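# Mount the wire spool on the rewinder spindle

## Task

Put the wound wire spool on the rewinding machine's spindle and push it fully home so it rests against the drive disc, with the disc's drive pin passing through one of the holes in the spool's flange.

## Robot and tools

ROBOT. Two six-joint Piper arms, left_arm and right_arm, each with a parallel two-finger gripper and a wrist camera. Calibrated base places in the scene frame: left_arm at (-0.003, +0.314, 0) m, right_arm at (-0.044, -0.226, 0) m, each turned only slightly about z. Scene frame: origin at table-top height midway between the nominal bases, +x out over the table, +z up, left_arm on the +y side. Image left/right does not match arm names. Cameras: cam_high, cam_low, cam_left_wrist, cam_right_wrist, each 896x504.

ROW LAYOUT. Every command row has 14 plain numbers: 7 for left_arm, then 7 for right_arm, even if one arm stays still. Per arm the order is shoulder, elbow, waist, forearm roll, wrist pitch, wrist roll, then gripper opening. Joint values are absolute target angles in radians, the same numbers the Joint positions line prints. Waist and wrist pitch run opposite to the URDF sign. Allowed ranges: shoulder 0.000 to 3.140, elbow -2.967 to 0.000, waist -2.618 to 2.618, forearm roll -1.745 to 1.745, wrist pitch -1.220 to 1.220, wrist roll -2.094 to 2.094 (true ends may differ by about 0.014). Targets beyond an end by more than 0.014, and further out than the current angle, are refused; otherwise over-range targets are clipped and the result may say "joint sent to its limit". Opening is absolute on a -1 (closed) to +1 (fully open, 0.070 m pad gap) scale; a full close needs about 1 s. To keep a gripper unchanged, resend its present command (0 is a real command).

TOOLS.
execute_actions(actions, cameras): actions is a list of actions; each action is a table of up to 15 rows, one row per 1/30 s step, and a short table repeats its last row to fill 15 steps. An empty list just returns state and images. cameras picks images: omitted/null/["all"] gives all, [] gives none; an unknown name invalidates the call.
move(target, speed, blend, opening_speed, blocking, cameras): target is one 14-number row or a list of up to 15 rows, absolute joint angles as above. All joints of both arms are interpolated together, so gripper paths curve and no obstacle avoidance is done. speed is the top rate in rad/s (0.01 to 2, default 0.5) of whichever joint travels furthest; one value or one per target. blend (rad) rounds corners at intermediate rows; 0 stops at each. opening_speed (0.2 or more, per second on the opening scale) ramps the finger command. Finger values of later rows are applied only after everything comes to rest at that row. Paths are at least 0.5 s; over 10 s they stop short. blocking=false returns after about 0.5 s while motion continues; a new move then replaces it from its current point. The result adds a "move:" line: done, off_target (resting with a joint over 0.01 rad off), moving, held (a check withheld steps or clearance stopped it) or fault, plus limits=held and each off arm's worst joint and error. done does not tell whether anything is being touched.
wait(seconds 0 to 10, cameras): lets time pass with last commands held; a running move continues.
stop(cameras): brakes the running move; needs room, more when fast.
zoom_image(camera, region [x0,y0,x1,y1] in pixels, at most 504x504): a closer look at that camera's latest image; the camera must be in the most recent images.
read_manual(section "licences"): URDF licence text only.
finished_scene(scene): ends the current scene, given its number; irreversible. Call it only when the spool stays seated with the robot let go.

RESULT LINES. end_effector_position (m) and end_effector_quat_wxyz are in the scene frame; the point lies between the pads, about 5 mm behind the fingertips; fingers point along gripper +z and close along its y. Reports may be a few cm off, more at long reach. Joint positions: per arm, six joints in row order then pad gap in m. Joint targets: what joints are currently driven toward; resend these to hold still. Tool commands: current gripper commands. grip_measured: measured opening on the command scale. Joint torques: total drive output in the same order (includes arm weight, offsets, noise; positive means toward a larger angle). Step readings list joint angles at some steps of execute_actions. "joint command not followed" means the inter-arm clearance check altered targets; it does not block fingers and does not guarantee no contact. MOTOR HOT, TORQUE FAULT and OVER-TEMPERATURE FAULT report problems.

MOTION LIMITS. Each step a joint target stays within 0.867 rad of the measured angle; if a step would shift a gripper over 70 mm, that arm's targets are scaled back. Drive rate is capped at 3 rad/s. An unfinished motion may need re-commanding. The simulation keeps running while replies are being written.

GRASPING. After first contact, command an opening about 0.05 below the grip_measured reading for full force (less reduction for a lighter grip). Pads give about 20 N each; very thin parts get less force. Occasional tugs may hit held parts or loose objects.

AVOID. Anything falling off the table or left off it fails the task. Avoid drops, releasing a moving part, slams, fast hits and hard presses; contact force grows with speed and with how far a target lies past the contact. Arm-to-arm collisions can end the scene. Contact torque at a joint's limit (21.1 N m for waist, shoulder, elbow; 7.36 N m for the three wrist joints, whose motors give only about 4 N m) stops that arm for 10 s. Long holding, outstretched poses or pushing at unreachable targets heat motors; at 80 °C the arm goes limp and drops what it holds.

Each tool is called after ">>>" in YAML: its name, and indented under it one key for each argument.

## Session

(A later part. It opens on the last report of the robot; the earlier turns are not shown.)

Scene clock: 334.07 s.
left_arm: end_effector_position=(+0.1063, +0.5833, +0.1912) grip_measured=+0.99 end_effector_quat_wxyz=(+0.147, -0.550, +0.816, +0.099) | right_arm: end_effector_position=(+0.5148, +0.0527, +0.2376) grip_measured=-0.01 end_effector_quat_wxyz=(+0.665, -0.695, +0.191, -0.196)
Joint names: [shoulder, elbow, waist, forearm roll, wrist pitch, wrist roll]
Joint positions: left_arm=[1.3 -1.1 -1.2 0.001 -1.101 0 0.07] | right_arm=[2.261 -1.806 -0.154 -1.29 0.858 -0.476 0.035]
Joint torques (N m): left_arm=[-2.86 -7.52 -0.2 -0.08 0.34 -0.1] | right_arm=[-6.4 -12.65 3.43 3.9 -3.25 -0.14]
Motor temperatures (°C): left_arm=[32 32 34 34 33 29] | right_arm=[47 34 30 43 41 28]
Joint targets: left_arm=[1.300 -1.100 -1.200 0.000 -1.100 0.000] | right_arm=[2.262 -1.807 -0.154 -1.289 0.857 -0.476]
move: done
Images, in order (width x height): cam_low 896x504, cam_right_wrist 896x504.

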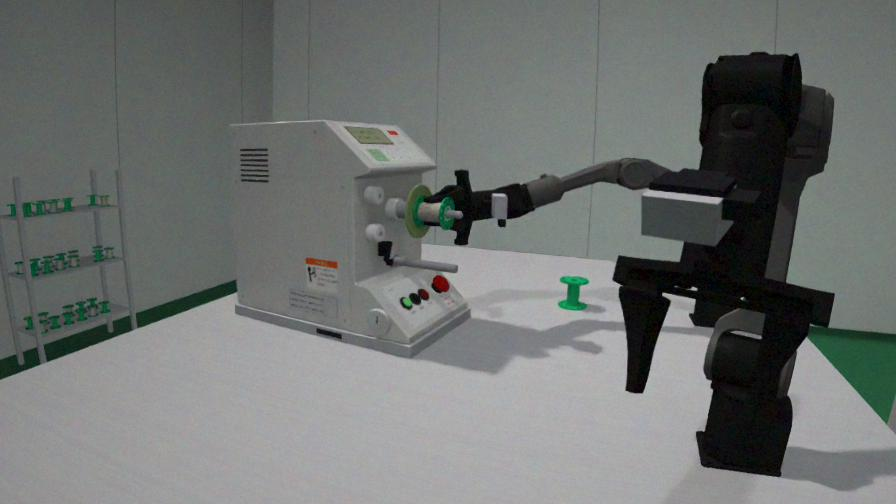

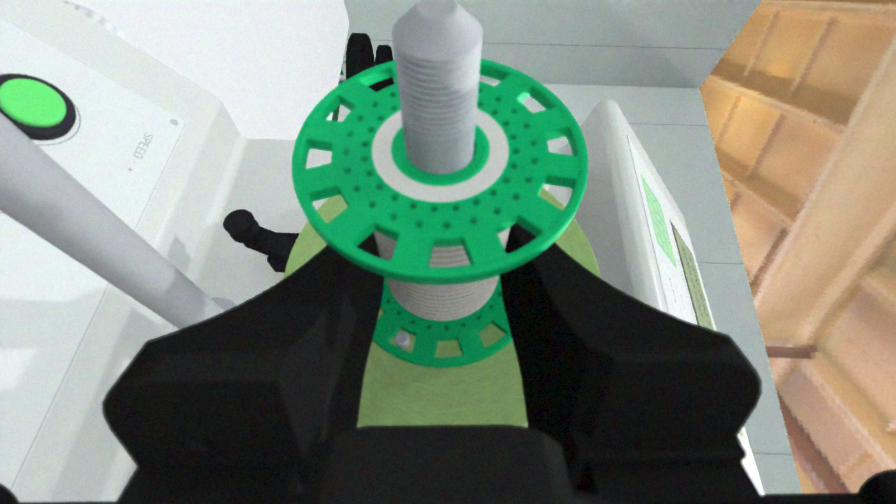

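>>> move:
  target: [1.3, -1.1, -1.2, 0, -1.1, 0, 1, 2.2590, -1.8016, -0.1541, -1.2868, 0.8571, -0.4795, -0.08]
  speed: 0.05
  cameras: ["cam_right_wrist", "cam_low", "cam_high"]

>>> zoom_image:
  camera: "cam_low"
  region: [390, 180, 470, 245]

>>> zoom_image:
  camera: "cam_high"
  region: [450, 230, 510, 270]

>>> zoom_image:
  camera: "cam_right_wrist"
  region: [370, 310, 470, 370]

Scene clock: 336.87 s.
left_arm: end_effector_position=(+0.1063, +0.5833, +0.1912) grip_measured=+0.99 end_effector_quat_wxyz=(+0.147, -0.550, +0.816, +0.099) | right_arm: end_effector_position=(+0.5151, +0.0523, +0.2379) grip_measured=-0.01 end_effector_quat_wxyz=(+0.665, -0.694, +0.192, -0.197)
Joint names: [shoulder, elbow, waist, forearm roll, wrist pitch, wrist roll]
Joint positions: left_arm=[1.3 -1.1 -1.2 0.001 -1.101 0 0.07] | right_arm=[2.26 -1.804 -0.154 -1.285 0.856 -0.479 0.035]
Joint torques (N m): left_arm=[-2.83 -7.58 -0.21 -0.08 0.34 -0.1] | right_arm=[-8.41 -9.68 11.53 3.76 -3.39 -0.09]
Motor temperatures (°C): left_arm=[32 32 34 34 33 29] | right_arm=[47 34 30 48 44 28]
Joint targets: left_arm=[1.300 -1.100 -1.200 0.000 -1.100 0.000] | right_arm=[2.259 -1.802 -0.154 -1.287 0.857 -0.479]
move: done
Images, in order (width x height): cam_high 896x504, cam_low 896x504, cam_right_wrist 896x504.

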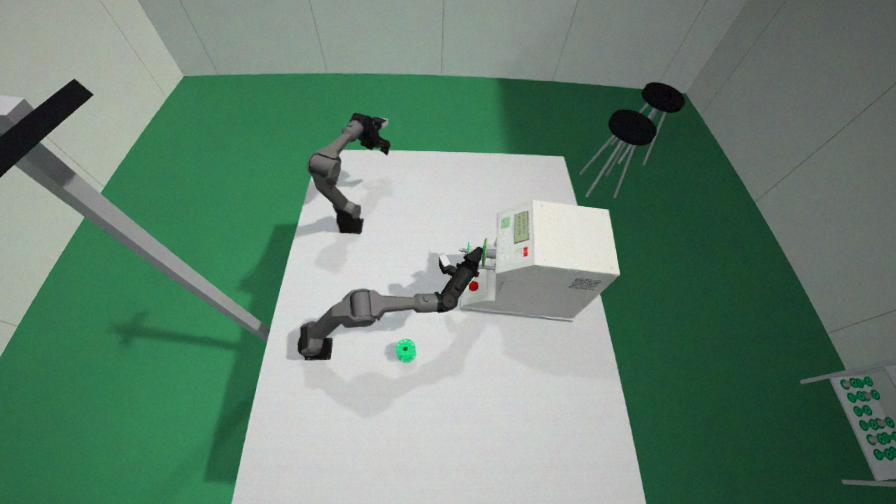

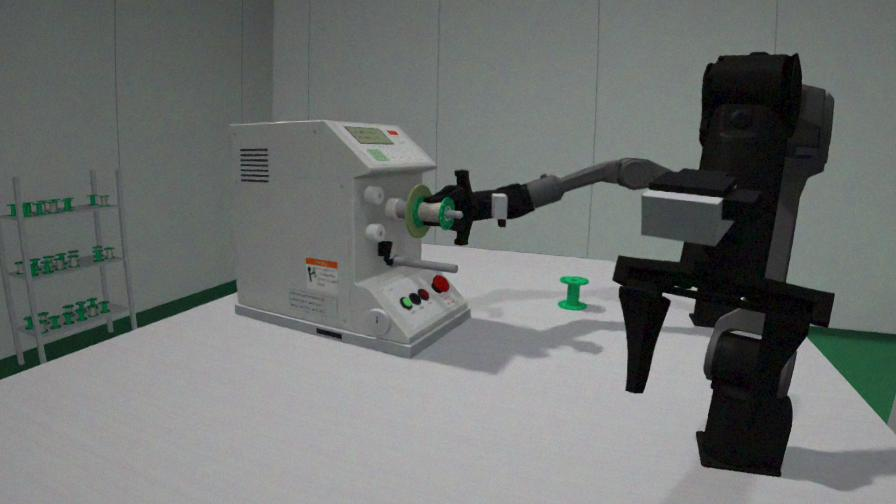

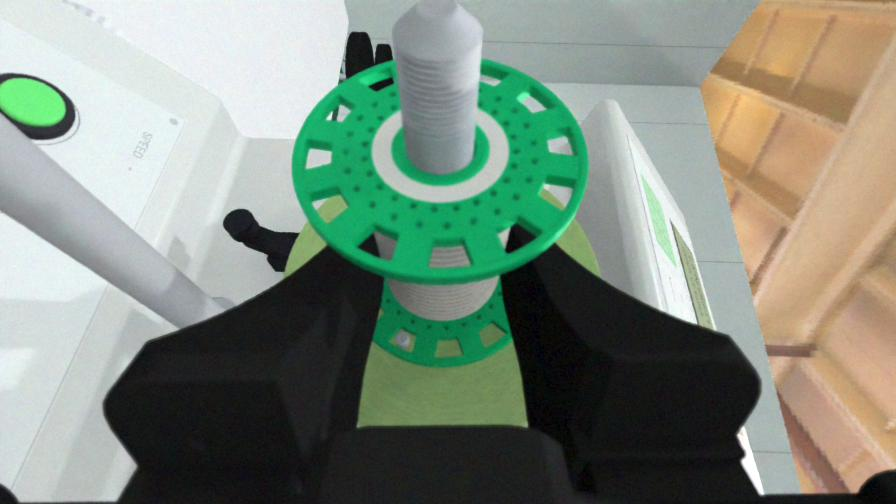

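Scaled by 6.300 from the camera's 896x504 image, which has a finer 1280x720 frame.

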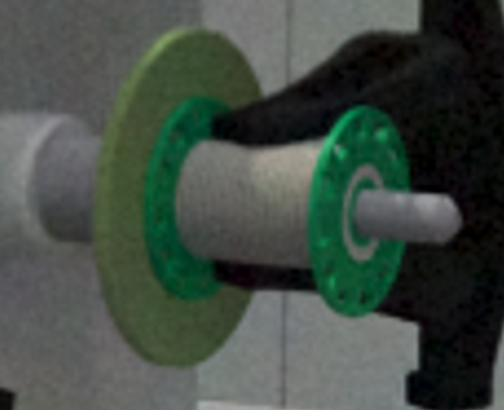

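Scaled by 8.400 from the camera's 896x504 image, which has a finer 1280x720 frame.

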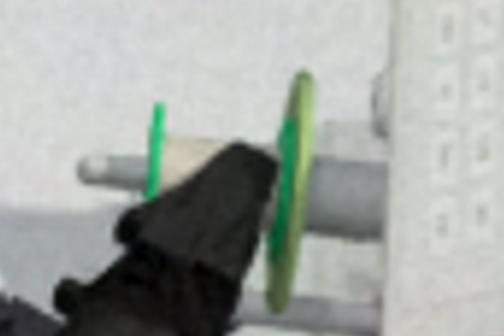

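Scaled by 5.040 from the camera's 896x504 image, which has a finer 1280x720 frame.

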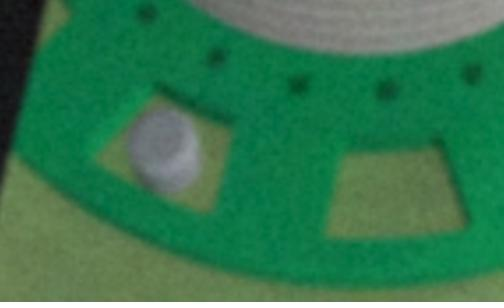

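>>> wait:
  seconds: 0.5
  cameras: []

Scene clock: 338.57 s.
left_arm: end_effector_position=(+0.1063, +0.5833, +0.1912) grip_measured=+0.99 end_effector_quat_wxyz=(+0.147, -0.550, +0.816, +0.099) | right_arm: end_effector_position=(+0.5148, +0.0523, +0.2376) grip_measured=-0.01 end_effector_quat_wxyz=(+0.665, -0.695, +0.192, -0.196)
Joint names: [shoulder, elbow, waist, forearm roll, wrist pitch, wrist roll]
Joint positions: left_arm=[1.3 -1.1 -1.2 0.001 -1.101 0 0.07] | right_arm=[2.259 -1.802 -0.154 -1.286 0.856 -0.479 0.035]
Joint torques (N m): left_arm=[-2.83 -7.62 -0.21 -0.08 0.34 -0.11] | right_arm=[-8.96 -7.63 11.62 2.66 -1.42 0.03]
Motor temperatures (°C): left_arm=[32 32 34 34 33 29] | right_arm=[47 34 30 48 44 28]
Joint targets: left_arm=[1.300 -1.100 -1.200 0.000 -1.100 0.000] | right_arm=[2.259 -1.802 -0.154 -1.287 0.857 -0.480]
Tool commands: left_gripper/opening=+1.0 right_gripper/opening=-0.08
wait: 0.50 s; at rest from the start
No camera images: "cameras" was empty.

>>> move:
  target: [1.3, -1.1, -1.2, 0, -1.1, 0, 1, 2.2580, -1.8000, -0.1556, -1.2850, 0.8565, -0.4795, -0.08]
  speed: 0.05
  cameras: []

Scene clock: 340.00 s.
left_arm: end_effector_position=(+0.1063, +0.5833, +0.1912) grip_measured=+0.99 end_effector_quat_wxyz=(+0.147, -0.550, +0.816, +0.099) | right_arm: end_effector_position=(+0.5147, +0.0522, +0.2376) grip_measured=-0.01 end_effector_quat_wxyz=(+0.665, -0.695, +0.192, -0.196)
Joint names: [shoulder, elbow, waist, forearm roll, wrist pitch, wrist roll]
Joint positions: left_arm=[1.3 -1.1 -1.2 0.001 -1.101 0 0.07] | right_arm=[2.258 -1.8 -0.154 -1.285 0.856 -0.479 0.035]
Joint torques (N m): left_arm=[-2.81 -7.67 -0.22 -0.08 0.34 -0.1] | right_arm=[-9.26 -7.33 7.14 2.64 -0.81 0]
Motor temperatures (°C): left_arm=[32 32 34 34 33 29] | right_arm=[47 34 30 48 44 28]
Joint targets: left_arm=[1.300 -1.100 -1.200 0.000 -1.100 0.000] | right_arm=[2.258 -1.800 -0.156 -1.285 0.857 -0.480]
move: done
No camera images: "cameras" was empty.

>>> move:
  target: [1.3, -1.1, -1.2, 0, -1.1, 0, 1, 2.2580, -1.8000, -0.1575, -1.2850, 0.8565, -0.4795, -0.08]
  speed: 0.05
  cameras: []

>>> move:
  target: [1.3, -1.1, -1.2, 0, -1.1, 0, 1, 2.2580, -1.8000, -0.1575, -1.2850, 0.8565, -0.4795, 1.0]
  opening_speed: 0.5
  cameras: ["cam_right_wrist", "cam_low", "cam_high"]

>>> zoom_image:
  camera: "cam_low"
  region: [390, 180, 470, 245]

>>> zoom_image:
  camera: "cam_high"
  region: [450, 230, 510, 270]

>>> zoom_image:
  camera: "cam_right_wrist"
  region: [340, 290, 500, 380]

Scene clock: 342.33 s.
left_arm: end_effector_position=(+0.1063, +0.5833, +0.1912) grip_measured=+0.99 end_effector_quat_wxyz=(+0.147, -0.550, +0.816, +0.099) | right_arm: end_effector_position=(+0.5142, +0.0531, +0.2377) grip_measured=-0.01 end_effector_quat_wxyz=(+0.665, -0.695, +0.192, -0.196)
Joint names: [shoulder, elbow, waist, forearm roll, wrist pitch, wrist roll]
Joint positions: left_arm=[1.3 -1.1 -1.2 0.001 -1.101 0 0.07] | right_arm=[2.258 -1.8 -0.156 -1.285 0.856 -0.479 0.035]
Joint torques (N m): left_arm=[-2.8 -7.7 -0.19 -0.08 0.33 -0.1] | right_arm=[-9.49 -7.97 -1.47 1.74 1.15 0]
Motor temperatures (°C): left_arm=[32 32 34 34 33 29] | right_arm=[47 34 30 48 43 28]
Joint targets: left_arm=[1.300 -1.100 -1.200 0.000 -1.100 0.000] | right_arm=[2.258 -1.800 -0.158 -1.285 0.857 -0.480]
move: done
No camera images: "cameras" was empty.

Scene clock: 344.70 s.
left_arm: end_effector_position=(+0.1063, +0.5833, +0.1912) grip_measured=+0.99 end_effector_quat_wxyz=(+0.147, -0.550, +0.816, +0.099) | right_arm: end_effector_position=(+0.5134, +0.0544, +0.2384) grip_measured=+0.99 end_effector_quat_wxyz=(+0.666, -0.695, +0.191, -0.195)
Joint names: [shoulder, elbow, waist, forearm roll, wrist pitch, wrist roll]
Joint positions: left_arm=[1.3 -1.1 -1.2 0.001 -1.101 0 0.07] | right_arm=[2.257 -1.8 -0.158 -1.285 0.857 -0.479 0.07]
Joint torques (N m): left_arm=[-2.75 -7.69 -0.22 -0.1 0.33 -0.1] | right_arm=[-6.46 -4.61 1.33 0.82 0.44 0]
Motor temperatures (°C): left_arm=[32 32 34 34 33 29] | right_arm=[47 34 30 47 43 28]
Joint targets: left_arm=[1.300 -1.100 -1.200 0.000 -1.100 0.000] | right_arm=[2.258 -1.800 -0.158 -1.285 0.857 -0.480]
move: done
Images, in order (width x height): cam_high 896x504, cam_low 896x504, cam_right_wrist 896x504.

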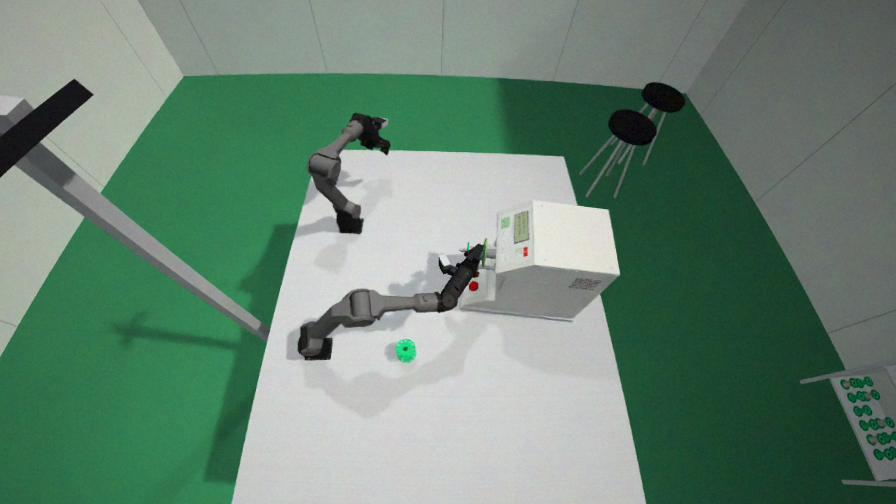

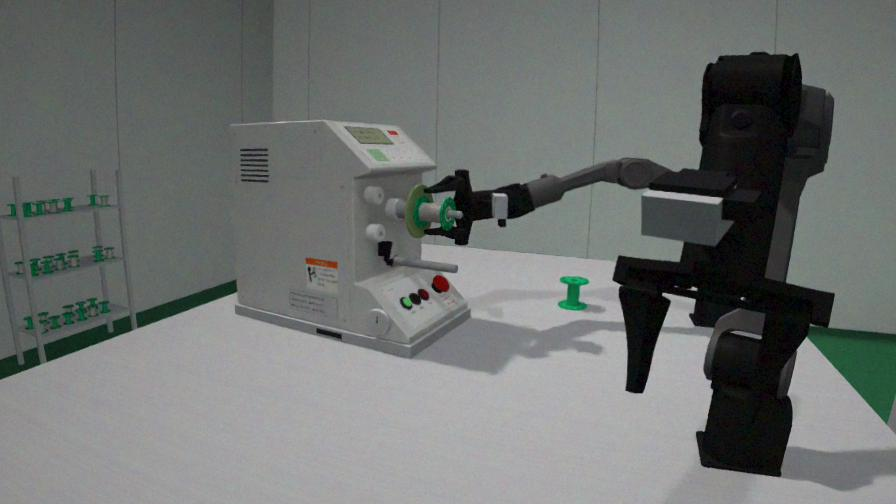

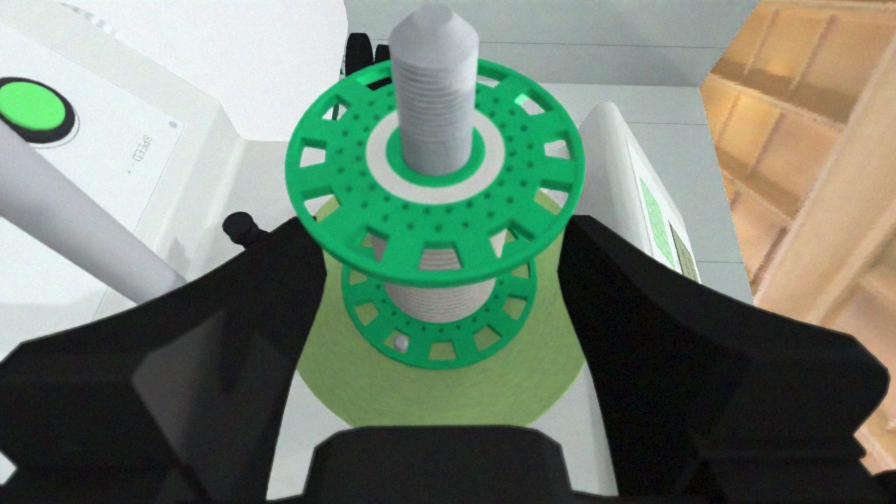

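Scaled by 6.300 from the camera's 896x504 image, which has a finer 1280x720 frame.

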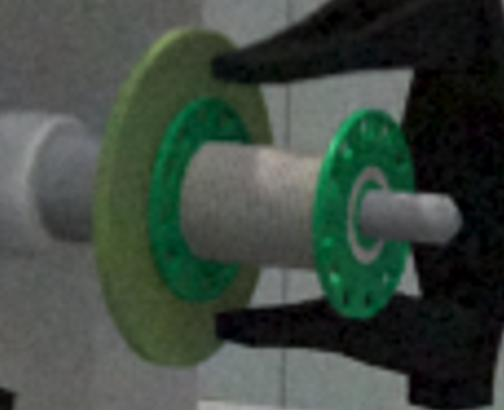

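Scaled by 8.400 from the camera's 896x504 image, which has a finer 1280x720 frame.

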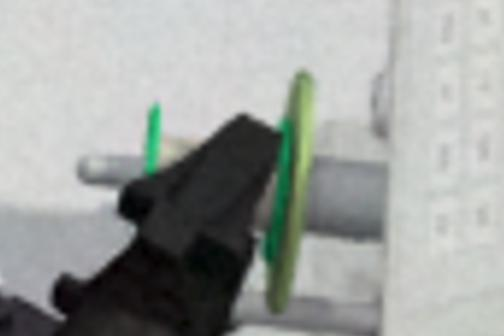

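Scaled by 3.150 from the camera's 896x504 image, which has a finer 1280x720 frame.

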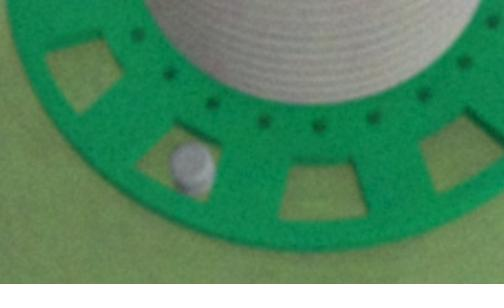

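>>> move:
  target:
    - [1.3, -1.1, -1.2, 0, -1.1, 0, 1, 2.2132, -1.7202, -0.0821, -1.3014, 0.9312, -0.5, 1.0]
    - [1.3, -1.1, -1.2, 0, -1.1, 0, 1, 2.1817, -1.6755, 0.0186, -1.3483, 1.0238, -0.4882, 1.0]
  speed: 0.12
  blend: 0.02
  cameras: ["cam_right_wrist", "cam_low", "cam_high"]

>>> zoom_image:
  camera: "cam_low"
  region: [390, 180, 470, 245]

>>> zoom_image:
  camera: "cam_high"
  region: [450, 230, 510, 270]

Scene clock: 354.23 s.
left_arm: end_effector_position=(+0.1063, +0.5833, +0.1912) grip_measured=+0.99 end_effector_quat_wxyz=(+0.147, -0.550, +0.816, +0.099) | right_arm: end_effector_position=(+0.5042, -0.0257, +0.2415) grip_measured=+0.99 end_effector_quat_wxyz=(+0.665, -0.695, +0.191, -0.196)
Joint names: [shoulder, elbow, waist, forearm roll, wrist pitch, wrist roll]
Joint positions: left_arm=[1.3 -1.1 -1.2 0.001 -1.101 0 0.07] | right_arm=[2.182 -1.675 0.019 -1.349 1.025 -0.489 0.07]
Joint torques (N m): left_arm=[-2.71 -7.65 -0.22 -0.1 0.33 -0.1] | right_arm=[-6.92 -4.77 -0.09 1.08 0.44 0.01]
Motor temperatures (°C): left_arm=[32 32 34 34 33 29] | right_arm=[46 34 30 43 42 28]
Joint targets: left_arm=[1.300 -1.100 -1.200 0.000 -1.100 0.000] | right_arm=[2.182 -1.676 0.019 -1.348 1.024 -0.488]
move: done
Images, in order (width x height): cam_high 896x504, cam_low 896x504, cam_right_wrist 896x504.

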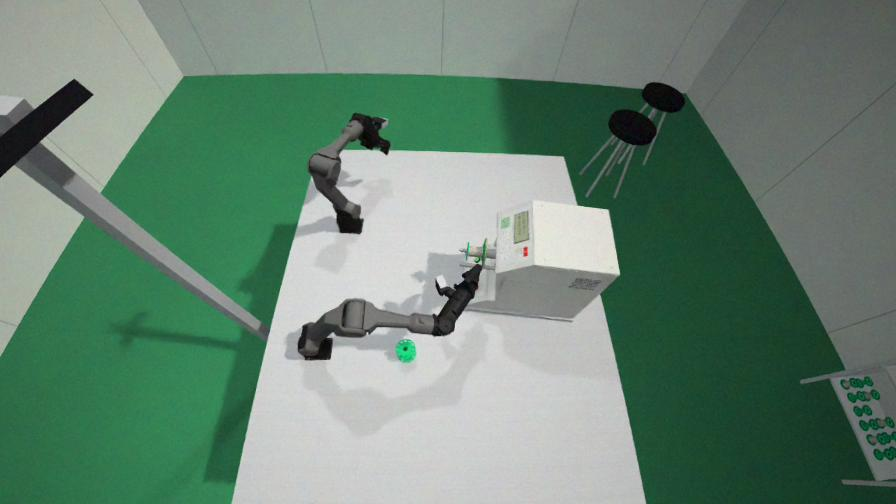

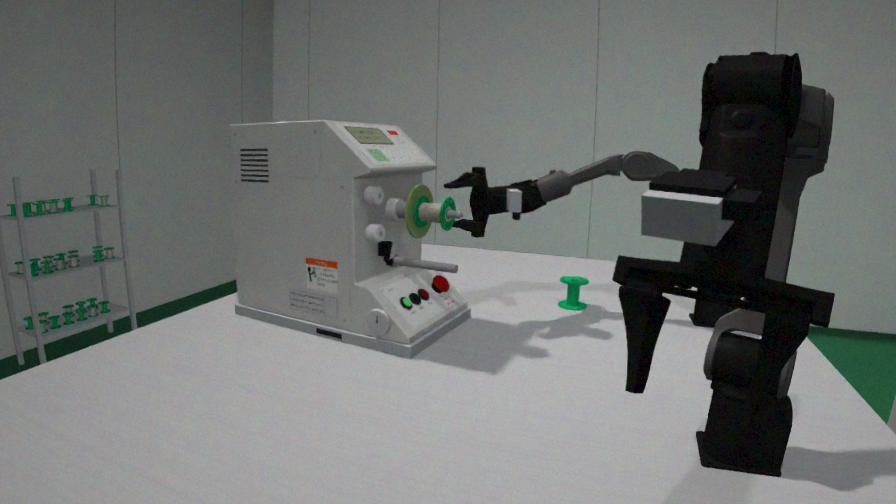

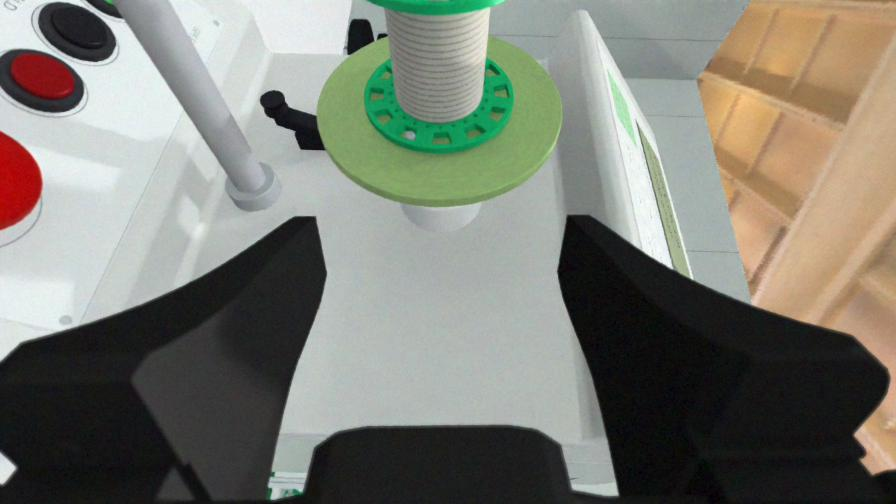

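Scaled by 6.300 from the camera's 896x504 image, which has a finer 1280x720 frame.

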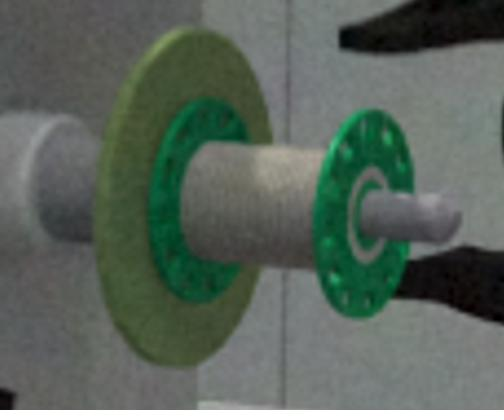

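Scaled by 8.400 from the camera's 896x504 image, which has a finer 1280x720 frame.

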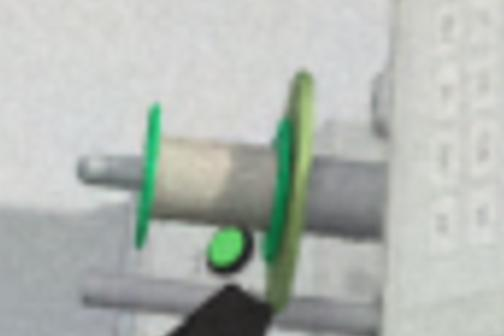

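>>> zoom_image:
  camera: "cam_right_wrist"
  region: [340, 40, 540, 180]

>>> zoom_image:
  camera: "cam_right_wrist"
  region: [390, 110, 450, 152]

Scaled by 2.520 from the camera's 896x504 image, which has a finer 1280x720 frame.

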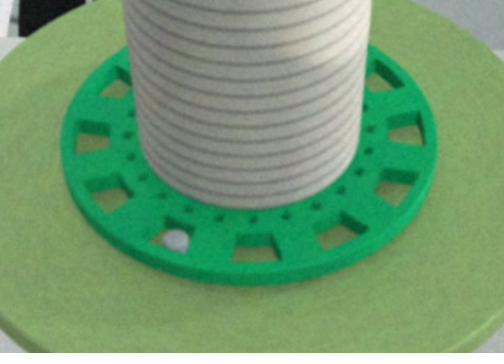

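Scaled by 8.400 from the camera's 896x504 image, which has a finer 1280x720 frame.

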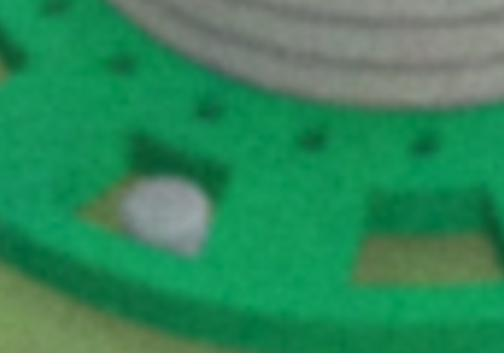

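>>> move:
  target:
    - [1.3, -1.1, -1.2, 0, -1.1, 0, 1, 1.6907, -0.9733, -0.0136, -1.2084, 1.0583, -0.7322, 1.0]
    - [1.3, -1.1, -1.2, 0, -1.1, 0, 1, 1.5, -1.3, -0.5, 0, 0.5, -0.8, 1.0]
    - [1.3, -1.1, -1.2, 0, -1.1, 0, 1, 2.0657, -1.4155, -0.8903, 1.2749, 1.1379, -0.9422, 1.0]
  speed: [0.5, 0.8, 0.8]
  blend: 0.1
  cameras: ["cam_right_wrist", "cam_low", "cam_high"]

>>> zoom_image:
  camera: "cam_right_wrist"
  region: [300, 0, 600, 200]

Scene clock: 371.37 s.
left_arm: end_effector_position=(+0.1063, +0.5833, +0.1912) grip_measured=+0.99 end_effector_quat_wxyz=(+0.147, -0.550, +0.816, +0.099) | right_arm: end_effector_position=(+0.4079, +0.0651, +0.2372) grip_measured=+0.99 end_effector_quat_wxyz=(+0.706, +0.040, +0.706, -0.040)
Joint names: [shoulder, elbow, waist, forearm roll, wrist pitch, wrist roll]
Joint positions: left_arm=[1.3 -1.1 -1.2 0.001 -1.101 0 0.07] | right_arm=[2.067 -1.416 -0.891 1.275 1.138 -0.942 0.07]
Joint torques (N m): left_arm=[-2.67 -7.53 -0.2 -0.11 0.32 -0.11] | right_arm=[-6.37 -6.16 1.35 -0.75 0.66 -0.1]
Motor temperatures (°C): left_arm=[32 32 34 34 33 29] | right_arm=[45 33 30 39 40 28]
Joint targets: left_arm=[1.300 -1.100 -1.200 0.000 -1.100 0.000] | right_arm=[2.066 -1.415 -0.890 1.275 1.138 -0.942]
move: done
Images, in order (width x height): cam_high 896x504, cam_low 896x504, cam_right_wrist 896x504.

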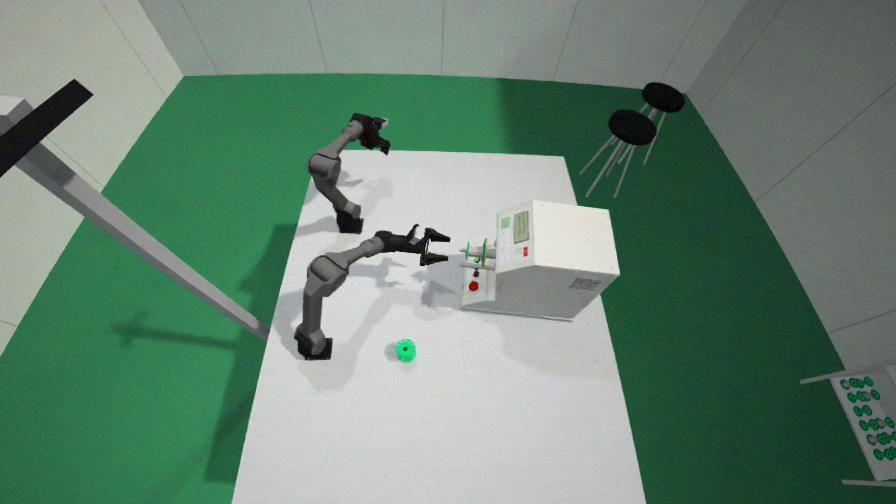

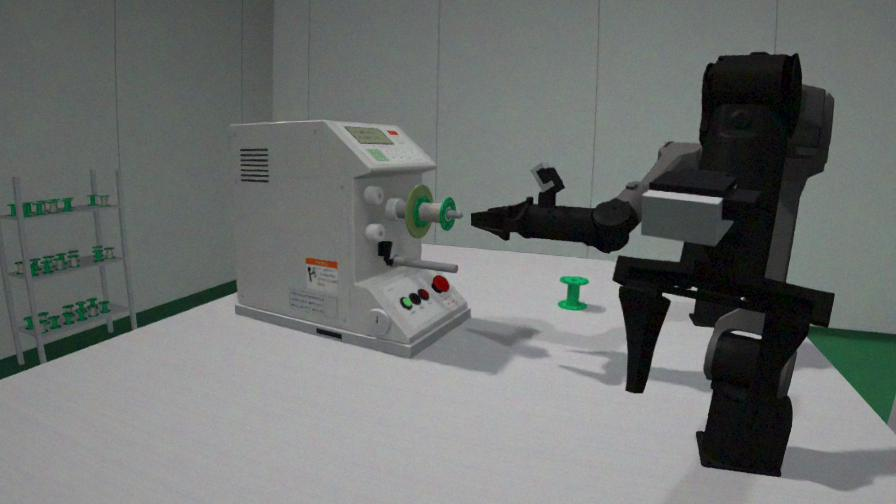

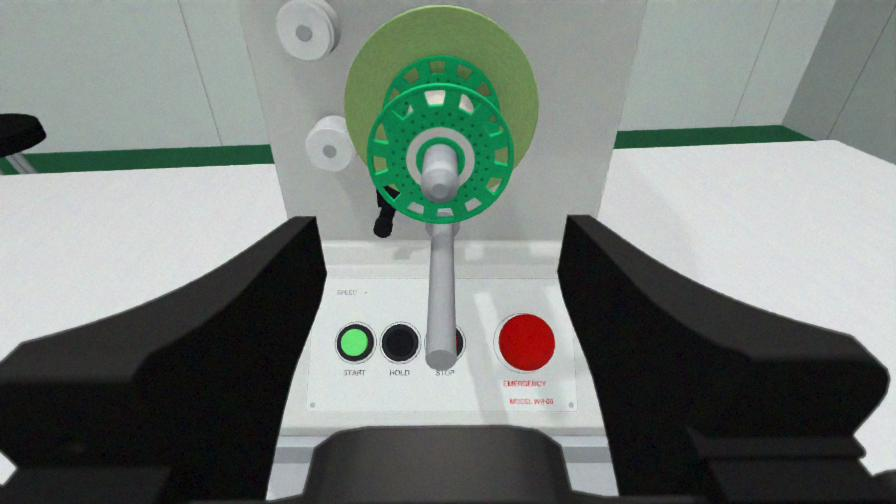

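Scaled by 1.680 from the camera's 896x504 image, which has a finer 1280x720 frame.

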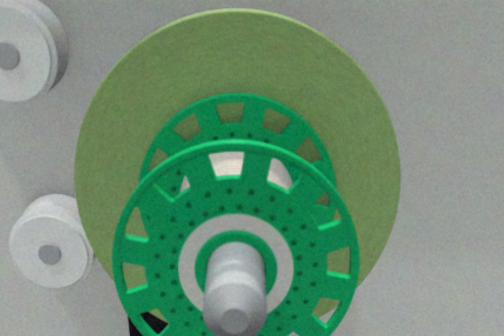

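>>> move:
  target: [1.3, -1.1, -1.2, 0, -1.1, 0, 1, 2.1584, -1.5814, -0.7819, 1.2419, 1.0262, -0.9884, 0.286]
  speed: 0.2
  cameras: ["cam_right_wrist", "cam_low"]

>>> zoom_image:
  camera: "cam_low"
  region: [390, 180, 490, 250]

Scene clock: 375.57 s.
left_arm: end_effector_position=(+0.1063, +0.5833, +0.1912) grip_measured=+0.99 end_effector_quat_wxyz=(+0.147, -0.550, +0.816, +0.099) | right_arm: end_effector_position=(+0.4605, +0.0582, +0.2379) grip_measured=+0.29 end_effector_quat_wxyz=(+0.706, +0.041, +0.706, -0.040)
Joint names: [shoulder, elbow, waist, forearm roll, wrist pitch, wrist roll]
Joint positions: left_arm=[1.3 -1.1 -1.2 0.001 -1.101 0 0.07] | right_arm=[2.159 -1.583 -0.78 1.242 1.025 -0.989 0.045]
Joint torques (N m): left_arm=[-2.61 -7.43 -0.18 -0.1 0.31 -0.1] | right_arm=[-6.48 -5.17 -0.11 -0.77 0.84 -0.04]
Motor temperatures (°C): left_arm=[32 32 34 34 33 29] | right_arm=[45 33 30 39 40 28]
Joint targets: left_arm=[1.300 -1.100 -1.200 0.000 -1.100 0.000] | right_arm=[2.158 -1.581 -0.782 1.242 1.026 -0.988]
move: done
Images, in order (width x height): cam_low 896x504, cam_right_wrist 896x504.

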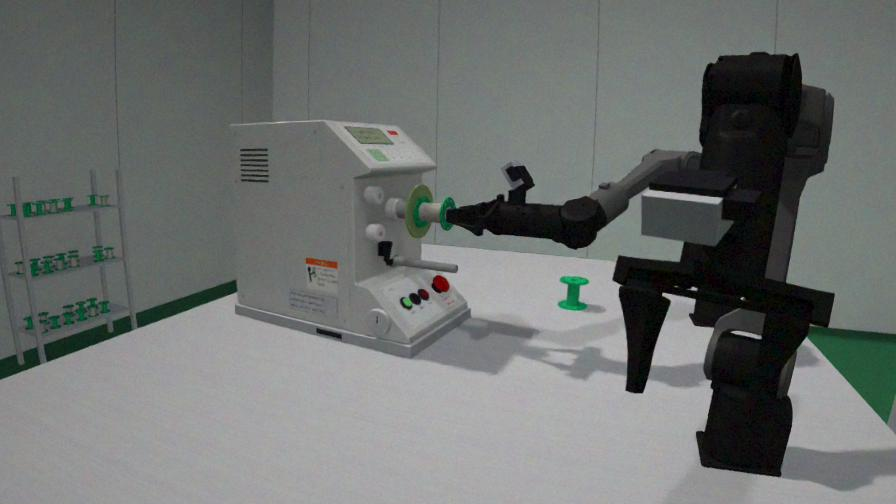

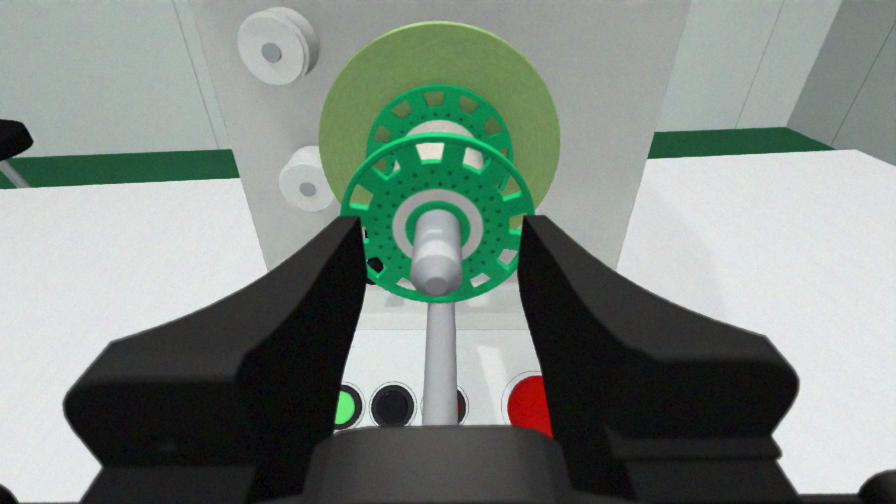

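Scaled by 5.040 from the camera's 896x504 image, which has a finer 1280x720 frame.

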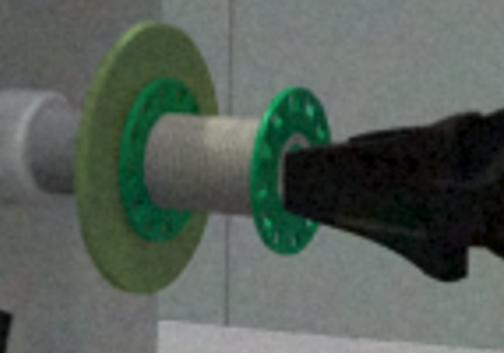

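>>> move:
  target: [1.3, -1.1, -1.2, 0, -1.1, 0, 1, 2.1764, -1.6138, -0.7653, 1.2401, 1.0073, -0.9992, 0.286]
  speed: 0.05
  cameras: ["cam_right_wrist", "cam_low"]

>>> zoom_image:
  camera: "cam_low"
  region: [390, 180, 490, 250]

Scene clock: 377.83 s.
left_arm: end_effector_position=(+0.1063, +0.5833, +0.1912) grip_measured=+0.99 end_effector_quat_wxyz=(+0.147, -0.550, +0.816, +0.099) | right_arm: end_effector_position=(+0.4687, +0.0575, +0.2382) grip_measured=+0.29 end_effector_quat_wxyz=(+0.706, +0.041, +0.706, -0.040)
Joint names: [shoulder, elbow, waist, forearm roll, wrist pitch, wrist roll]
Joint positions: left_arm=[1.3 -1.1 -1.2 0.001 -1.101 0 0.07] | right_arm=[2.176 -1.614 -0.765 1.24 1.008 -0.999 0.045]
Joint torques (N m): left_arm=[-2.56 -7.43 -0.2 -0.11 0.31 -0.11] | right_arm=[-6.13 -6.3 0.82 -0.87 0.64 -0.12]
Motor temperatures (°C): left_arm=[32 32 34 34 33 29] | right_arm=[45 33 30 38 40 28]
Joint targets: left_arm=[1.300 -1.100 -1.200 0.000 -1.100 0.000] | right_arm=[2.176 -1.614 -0.765 1.240 1.007 -0.999]
move: done
Images, in order (width x height): cam_low 896x504, cam_right_wrist 896x504.

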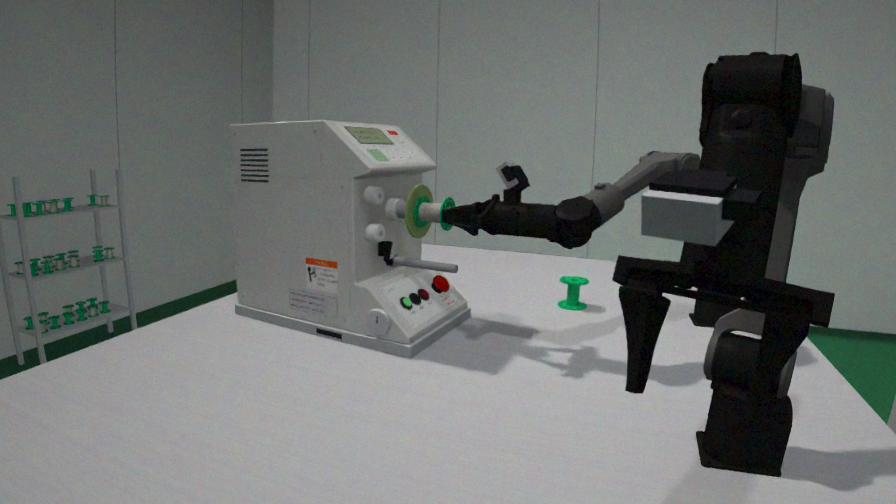

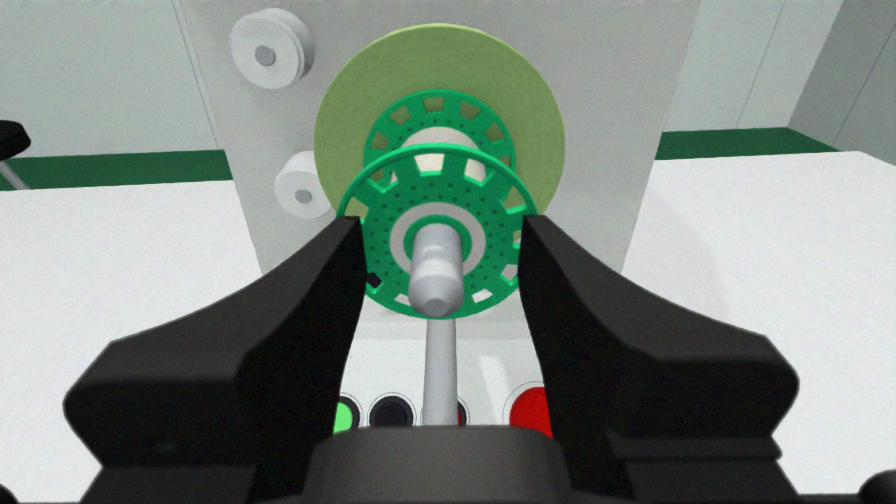

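Scaled by 5.040 from the camera's 896x504 image, which has a finer 1280x720 frame.

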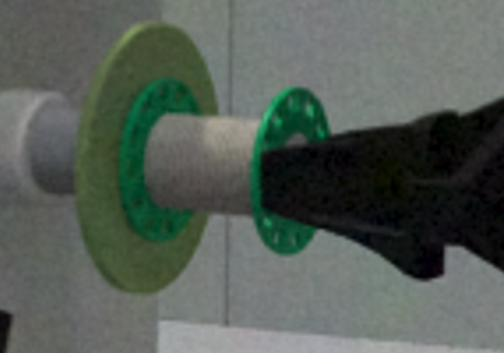

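>>> move:
  target: [1.3, -1.1, -1.2, 0, -1.1, 0, 1, 2.1824, -1.6246, -0.7597, 1.2395, 1.0010, -1.0028, 0.286]
  speed: 0.04
  cameras: ["cam_right_wrist", "cam_low"]

>>> zoom_image:
  camera: "cam_low"
  region: [390, 180, 490, 250]

Scene clock: 379.57 s.
left_arm: end_effector_position=(+0.1063, +0.5833, +0.1912) grip_measured=+0.99 end_effector_quat_wxyz=(+0.147, -0.550, +0.816, +0.099) | right_arm: end_effector_position=(+0.4707, +0.0581, +0.2378) grip_measured=+0.29 end_effector_quat_wxyz=(+0.706, +0.040, +0.706, -0.040)
Joint names: [shoulder, elbow, waist, forearm roll, wrist pitch, wrist roll]
Joint positions: left_arm=[1.3 -1.1 -1.2 0.001 -1.101 0 0.07] | right_arm=[2.182 -1.623 -0.762 1.24 1.003 -1.002 0.045]
Joint torques (N m): left_arm=[-2.56 -7.41 -0.2 -0.1 0.31 -0.1] | right_arm=[-5.49 -7.9 5.37 -1.34 -0.28 -0.17]
Motor temperatures (°C): left_arm=[32 32 34 34 33 29] | right_arm=[44 33 30 38 40 28]
Joint targets: left_arm=[1.300 -1.100 -1.200 0.000 -1.100 0.000] | right_arm=[2.182 -1.625 -0.760 1.240 1.001 -1.003]
move: done
Images, in order (width x height): cam_low 896x504, cam_right_wrist 896x504.

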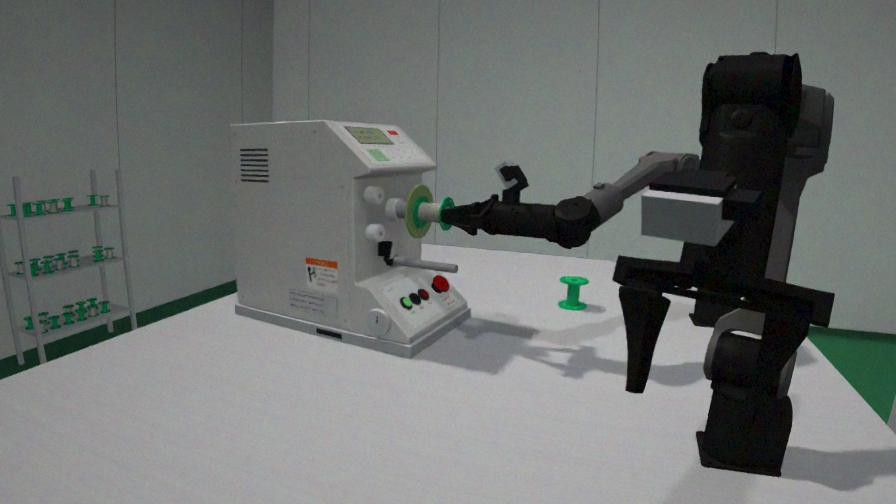

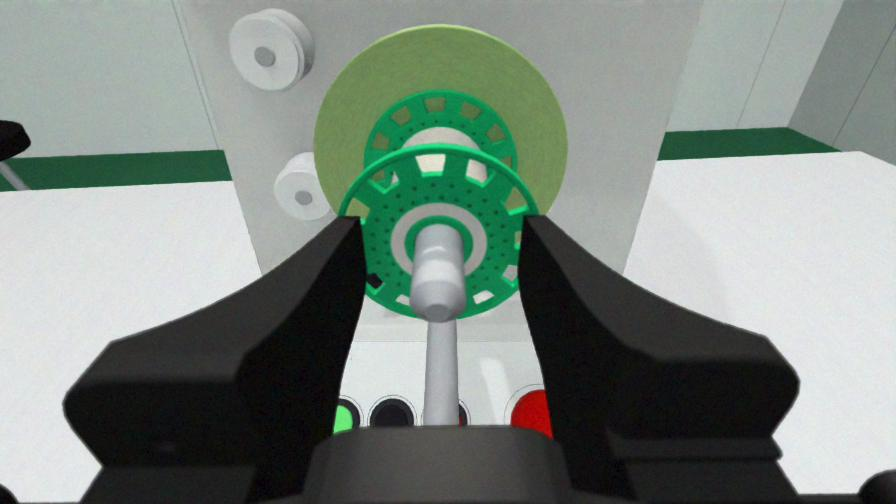

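Scaled by 5.040 from the camera's 896x504 image, which has a finer 1280x720 frame.

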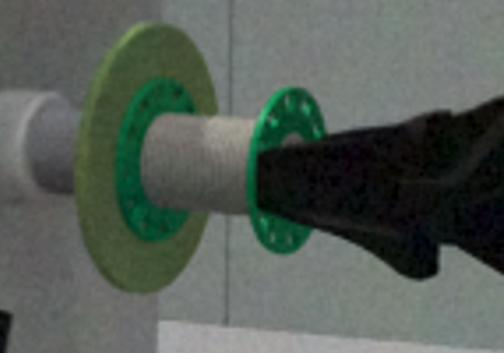

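>>> move:
  target: [1.3, -1.1, -1.2, 0, -1.1, 0, 1, 2.1856, -1.6304, -0.7567, 1.2392, 0.9977, -1.0047, 0.286]
  speed: 0.04
  cameras: ["cam_right_wrist", "cam_low"]

>>> zoom_image:
  camera: "cam_low"
  region: [390, 180, 490, 250]

Scene clock: 381.10 s.
left_arm: end_effector_position=(+0.1063, +0.5833, +0.1912) grip_measured=+0.99 end_effector_quat_wxyz=(+0.147, -0.550, +0.816, +0.099) | right_arm: end_effector_position=(+0.4716, +0.0576, +0.2379) grip_measured=+0.30 end_effector_quat_wxyz=(+0.706, +0.040, +0.706, -0.040)
Joint names: [shoulder, elbow, waist, forearm roll, wrist pitch, wrist roll]
Joint positions: left_arm=[1.3 -1.1 -1.2 0.001 -1.101 0 0.07] | right_arm=[2.183 -1.627 -0.76 1.241 1.002 -1.005 0.045]
Joint torques (N m): left_arm=[-2.54 -7.39 -0.19 -0.1 0.31 -0.1] | right_arm=[-2.66 -14.09 18.55 -4.37 -4.37 -0.25]
Motor temperatures (°C): left_arm=[32 32 34 34 33 29] | right_arm=[44 33 30 39 40 28]
Joint targets: left_arm=[1.300 -1.100 -1.200 0.000 -1.100 0.000] | right_arm=[2.186 -1.630 -0.757 1.239 0.998 -1.005]
move: done
Images, in order (width x height): cam_low 896x504, cam_right_wrist 896x504.

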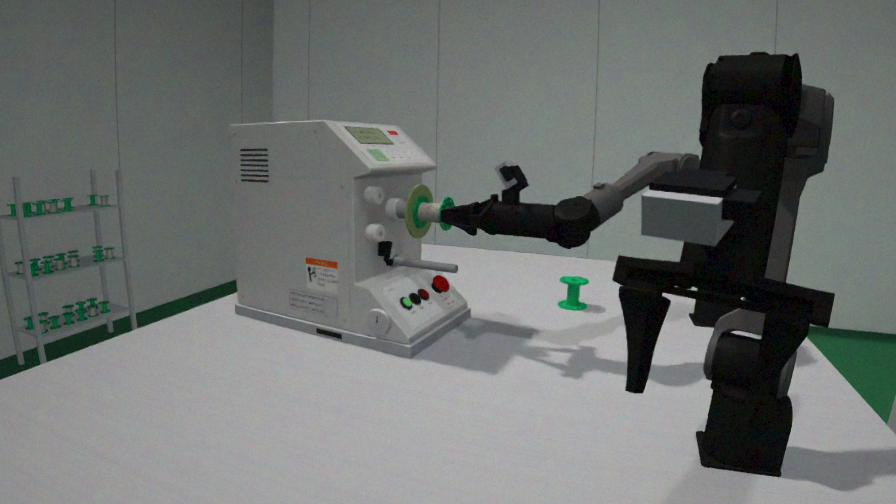

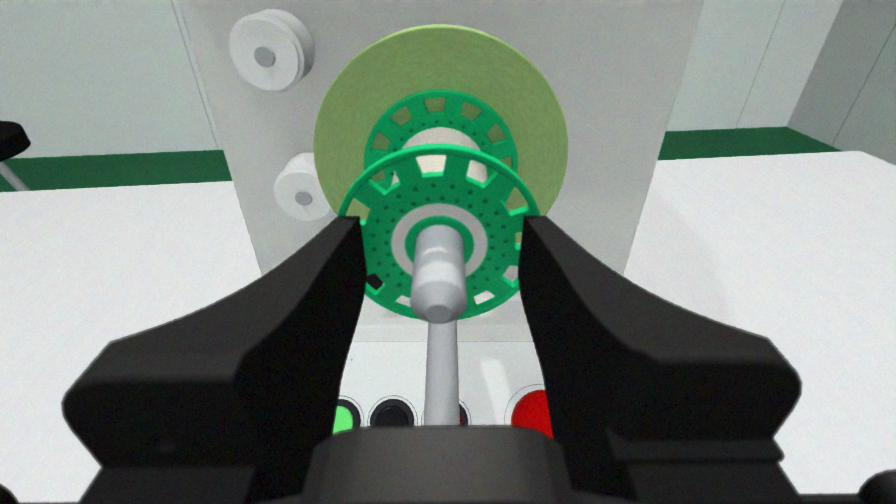

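Scaled by 5.040 from the camera's 896x504 image, which has a finer 1280x720 frame.

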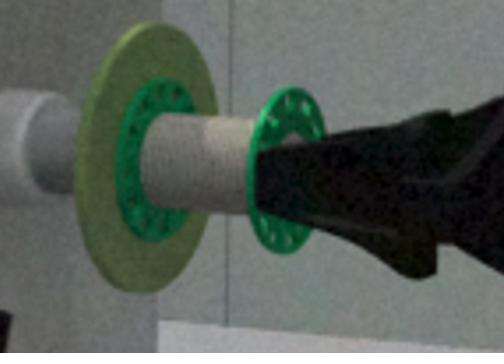

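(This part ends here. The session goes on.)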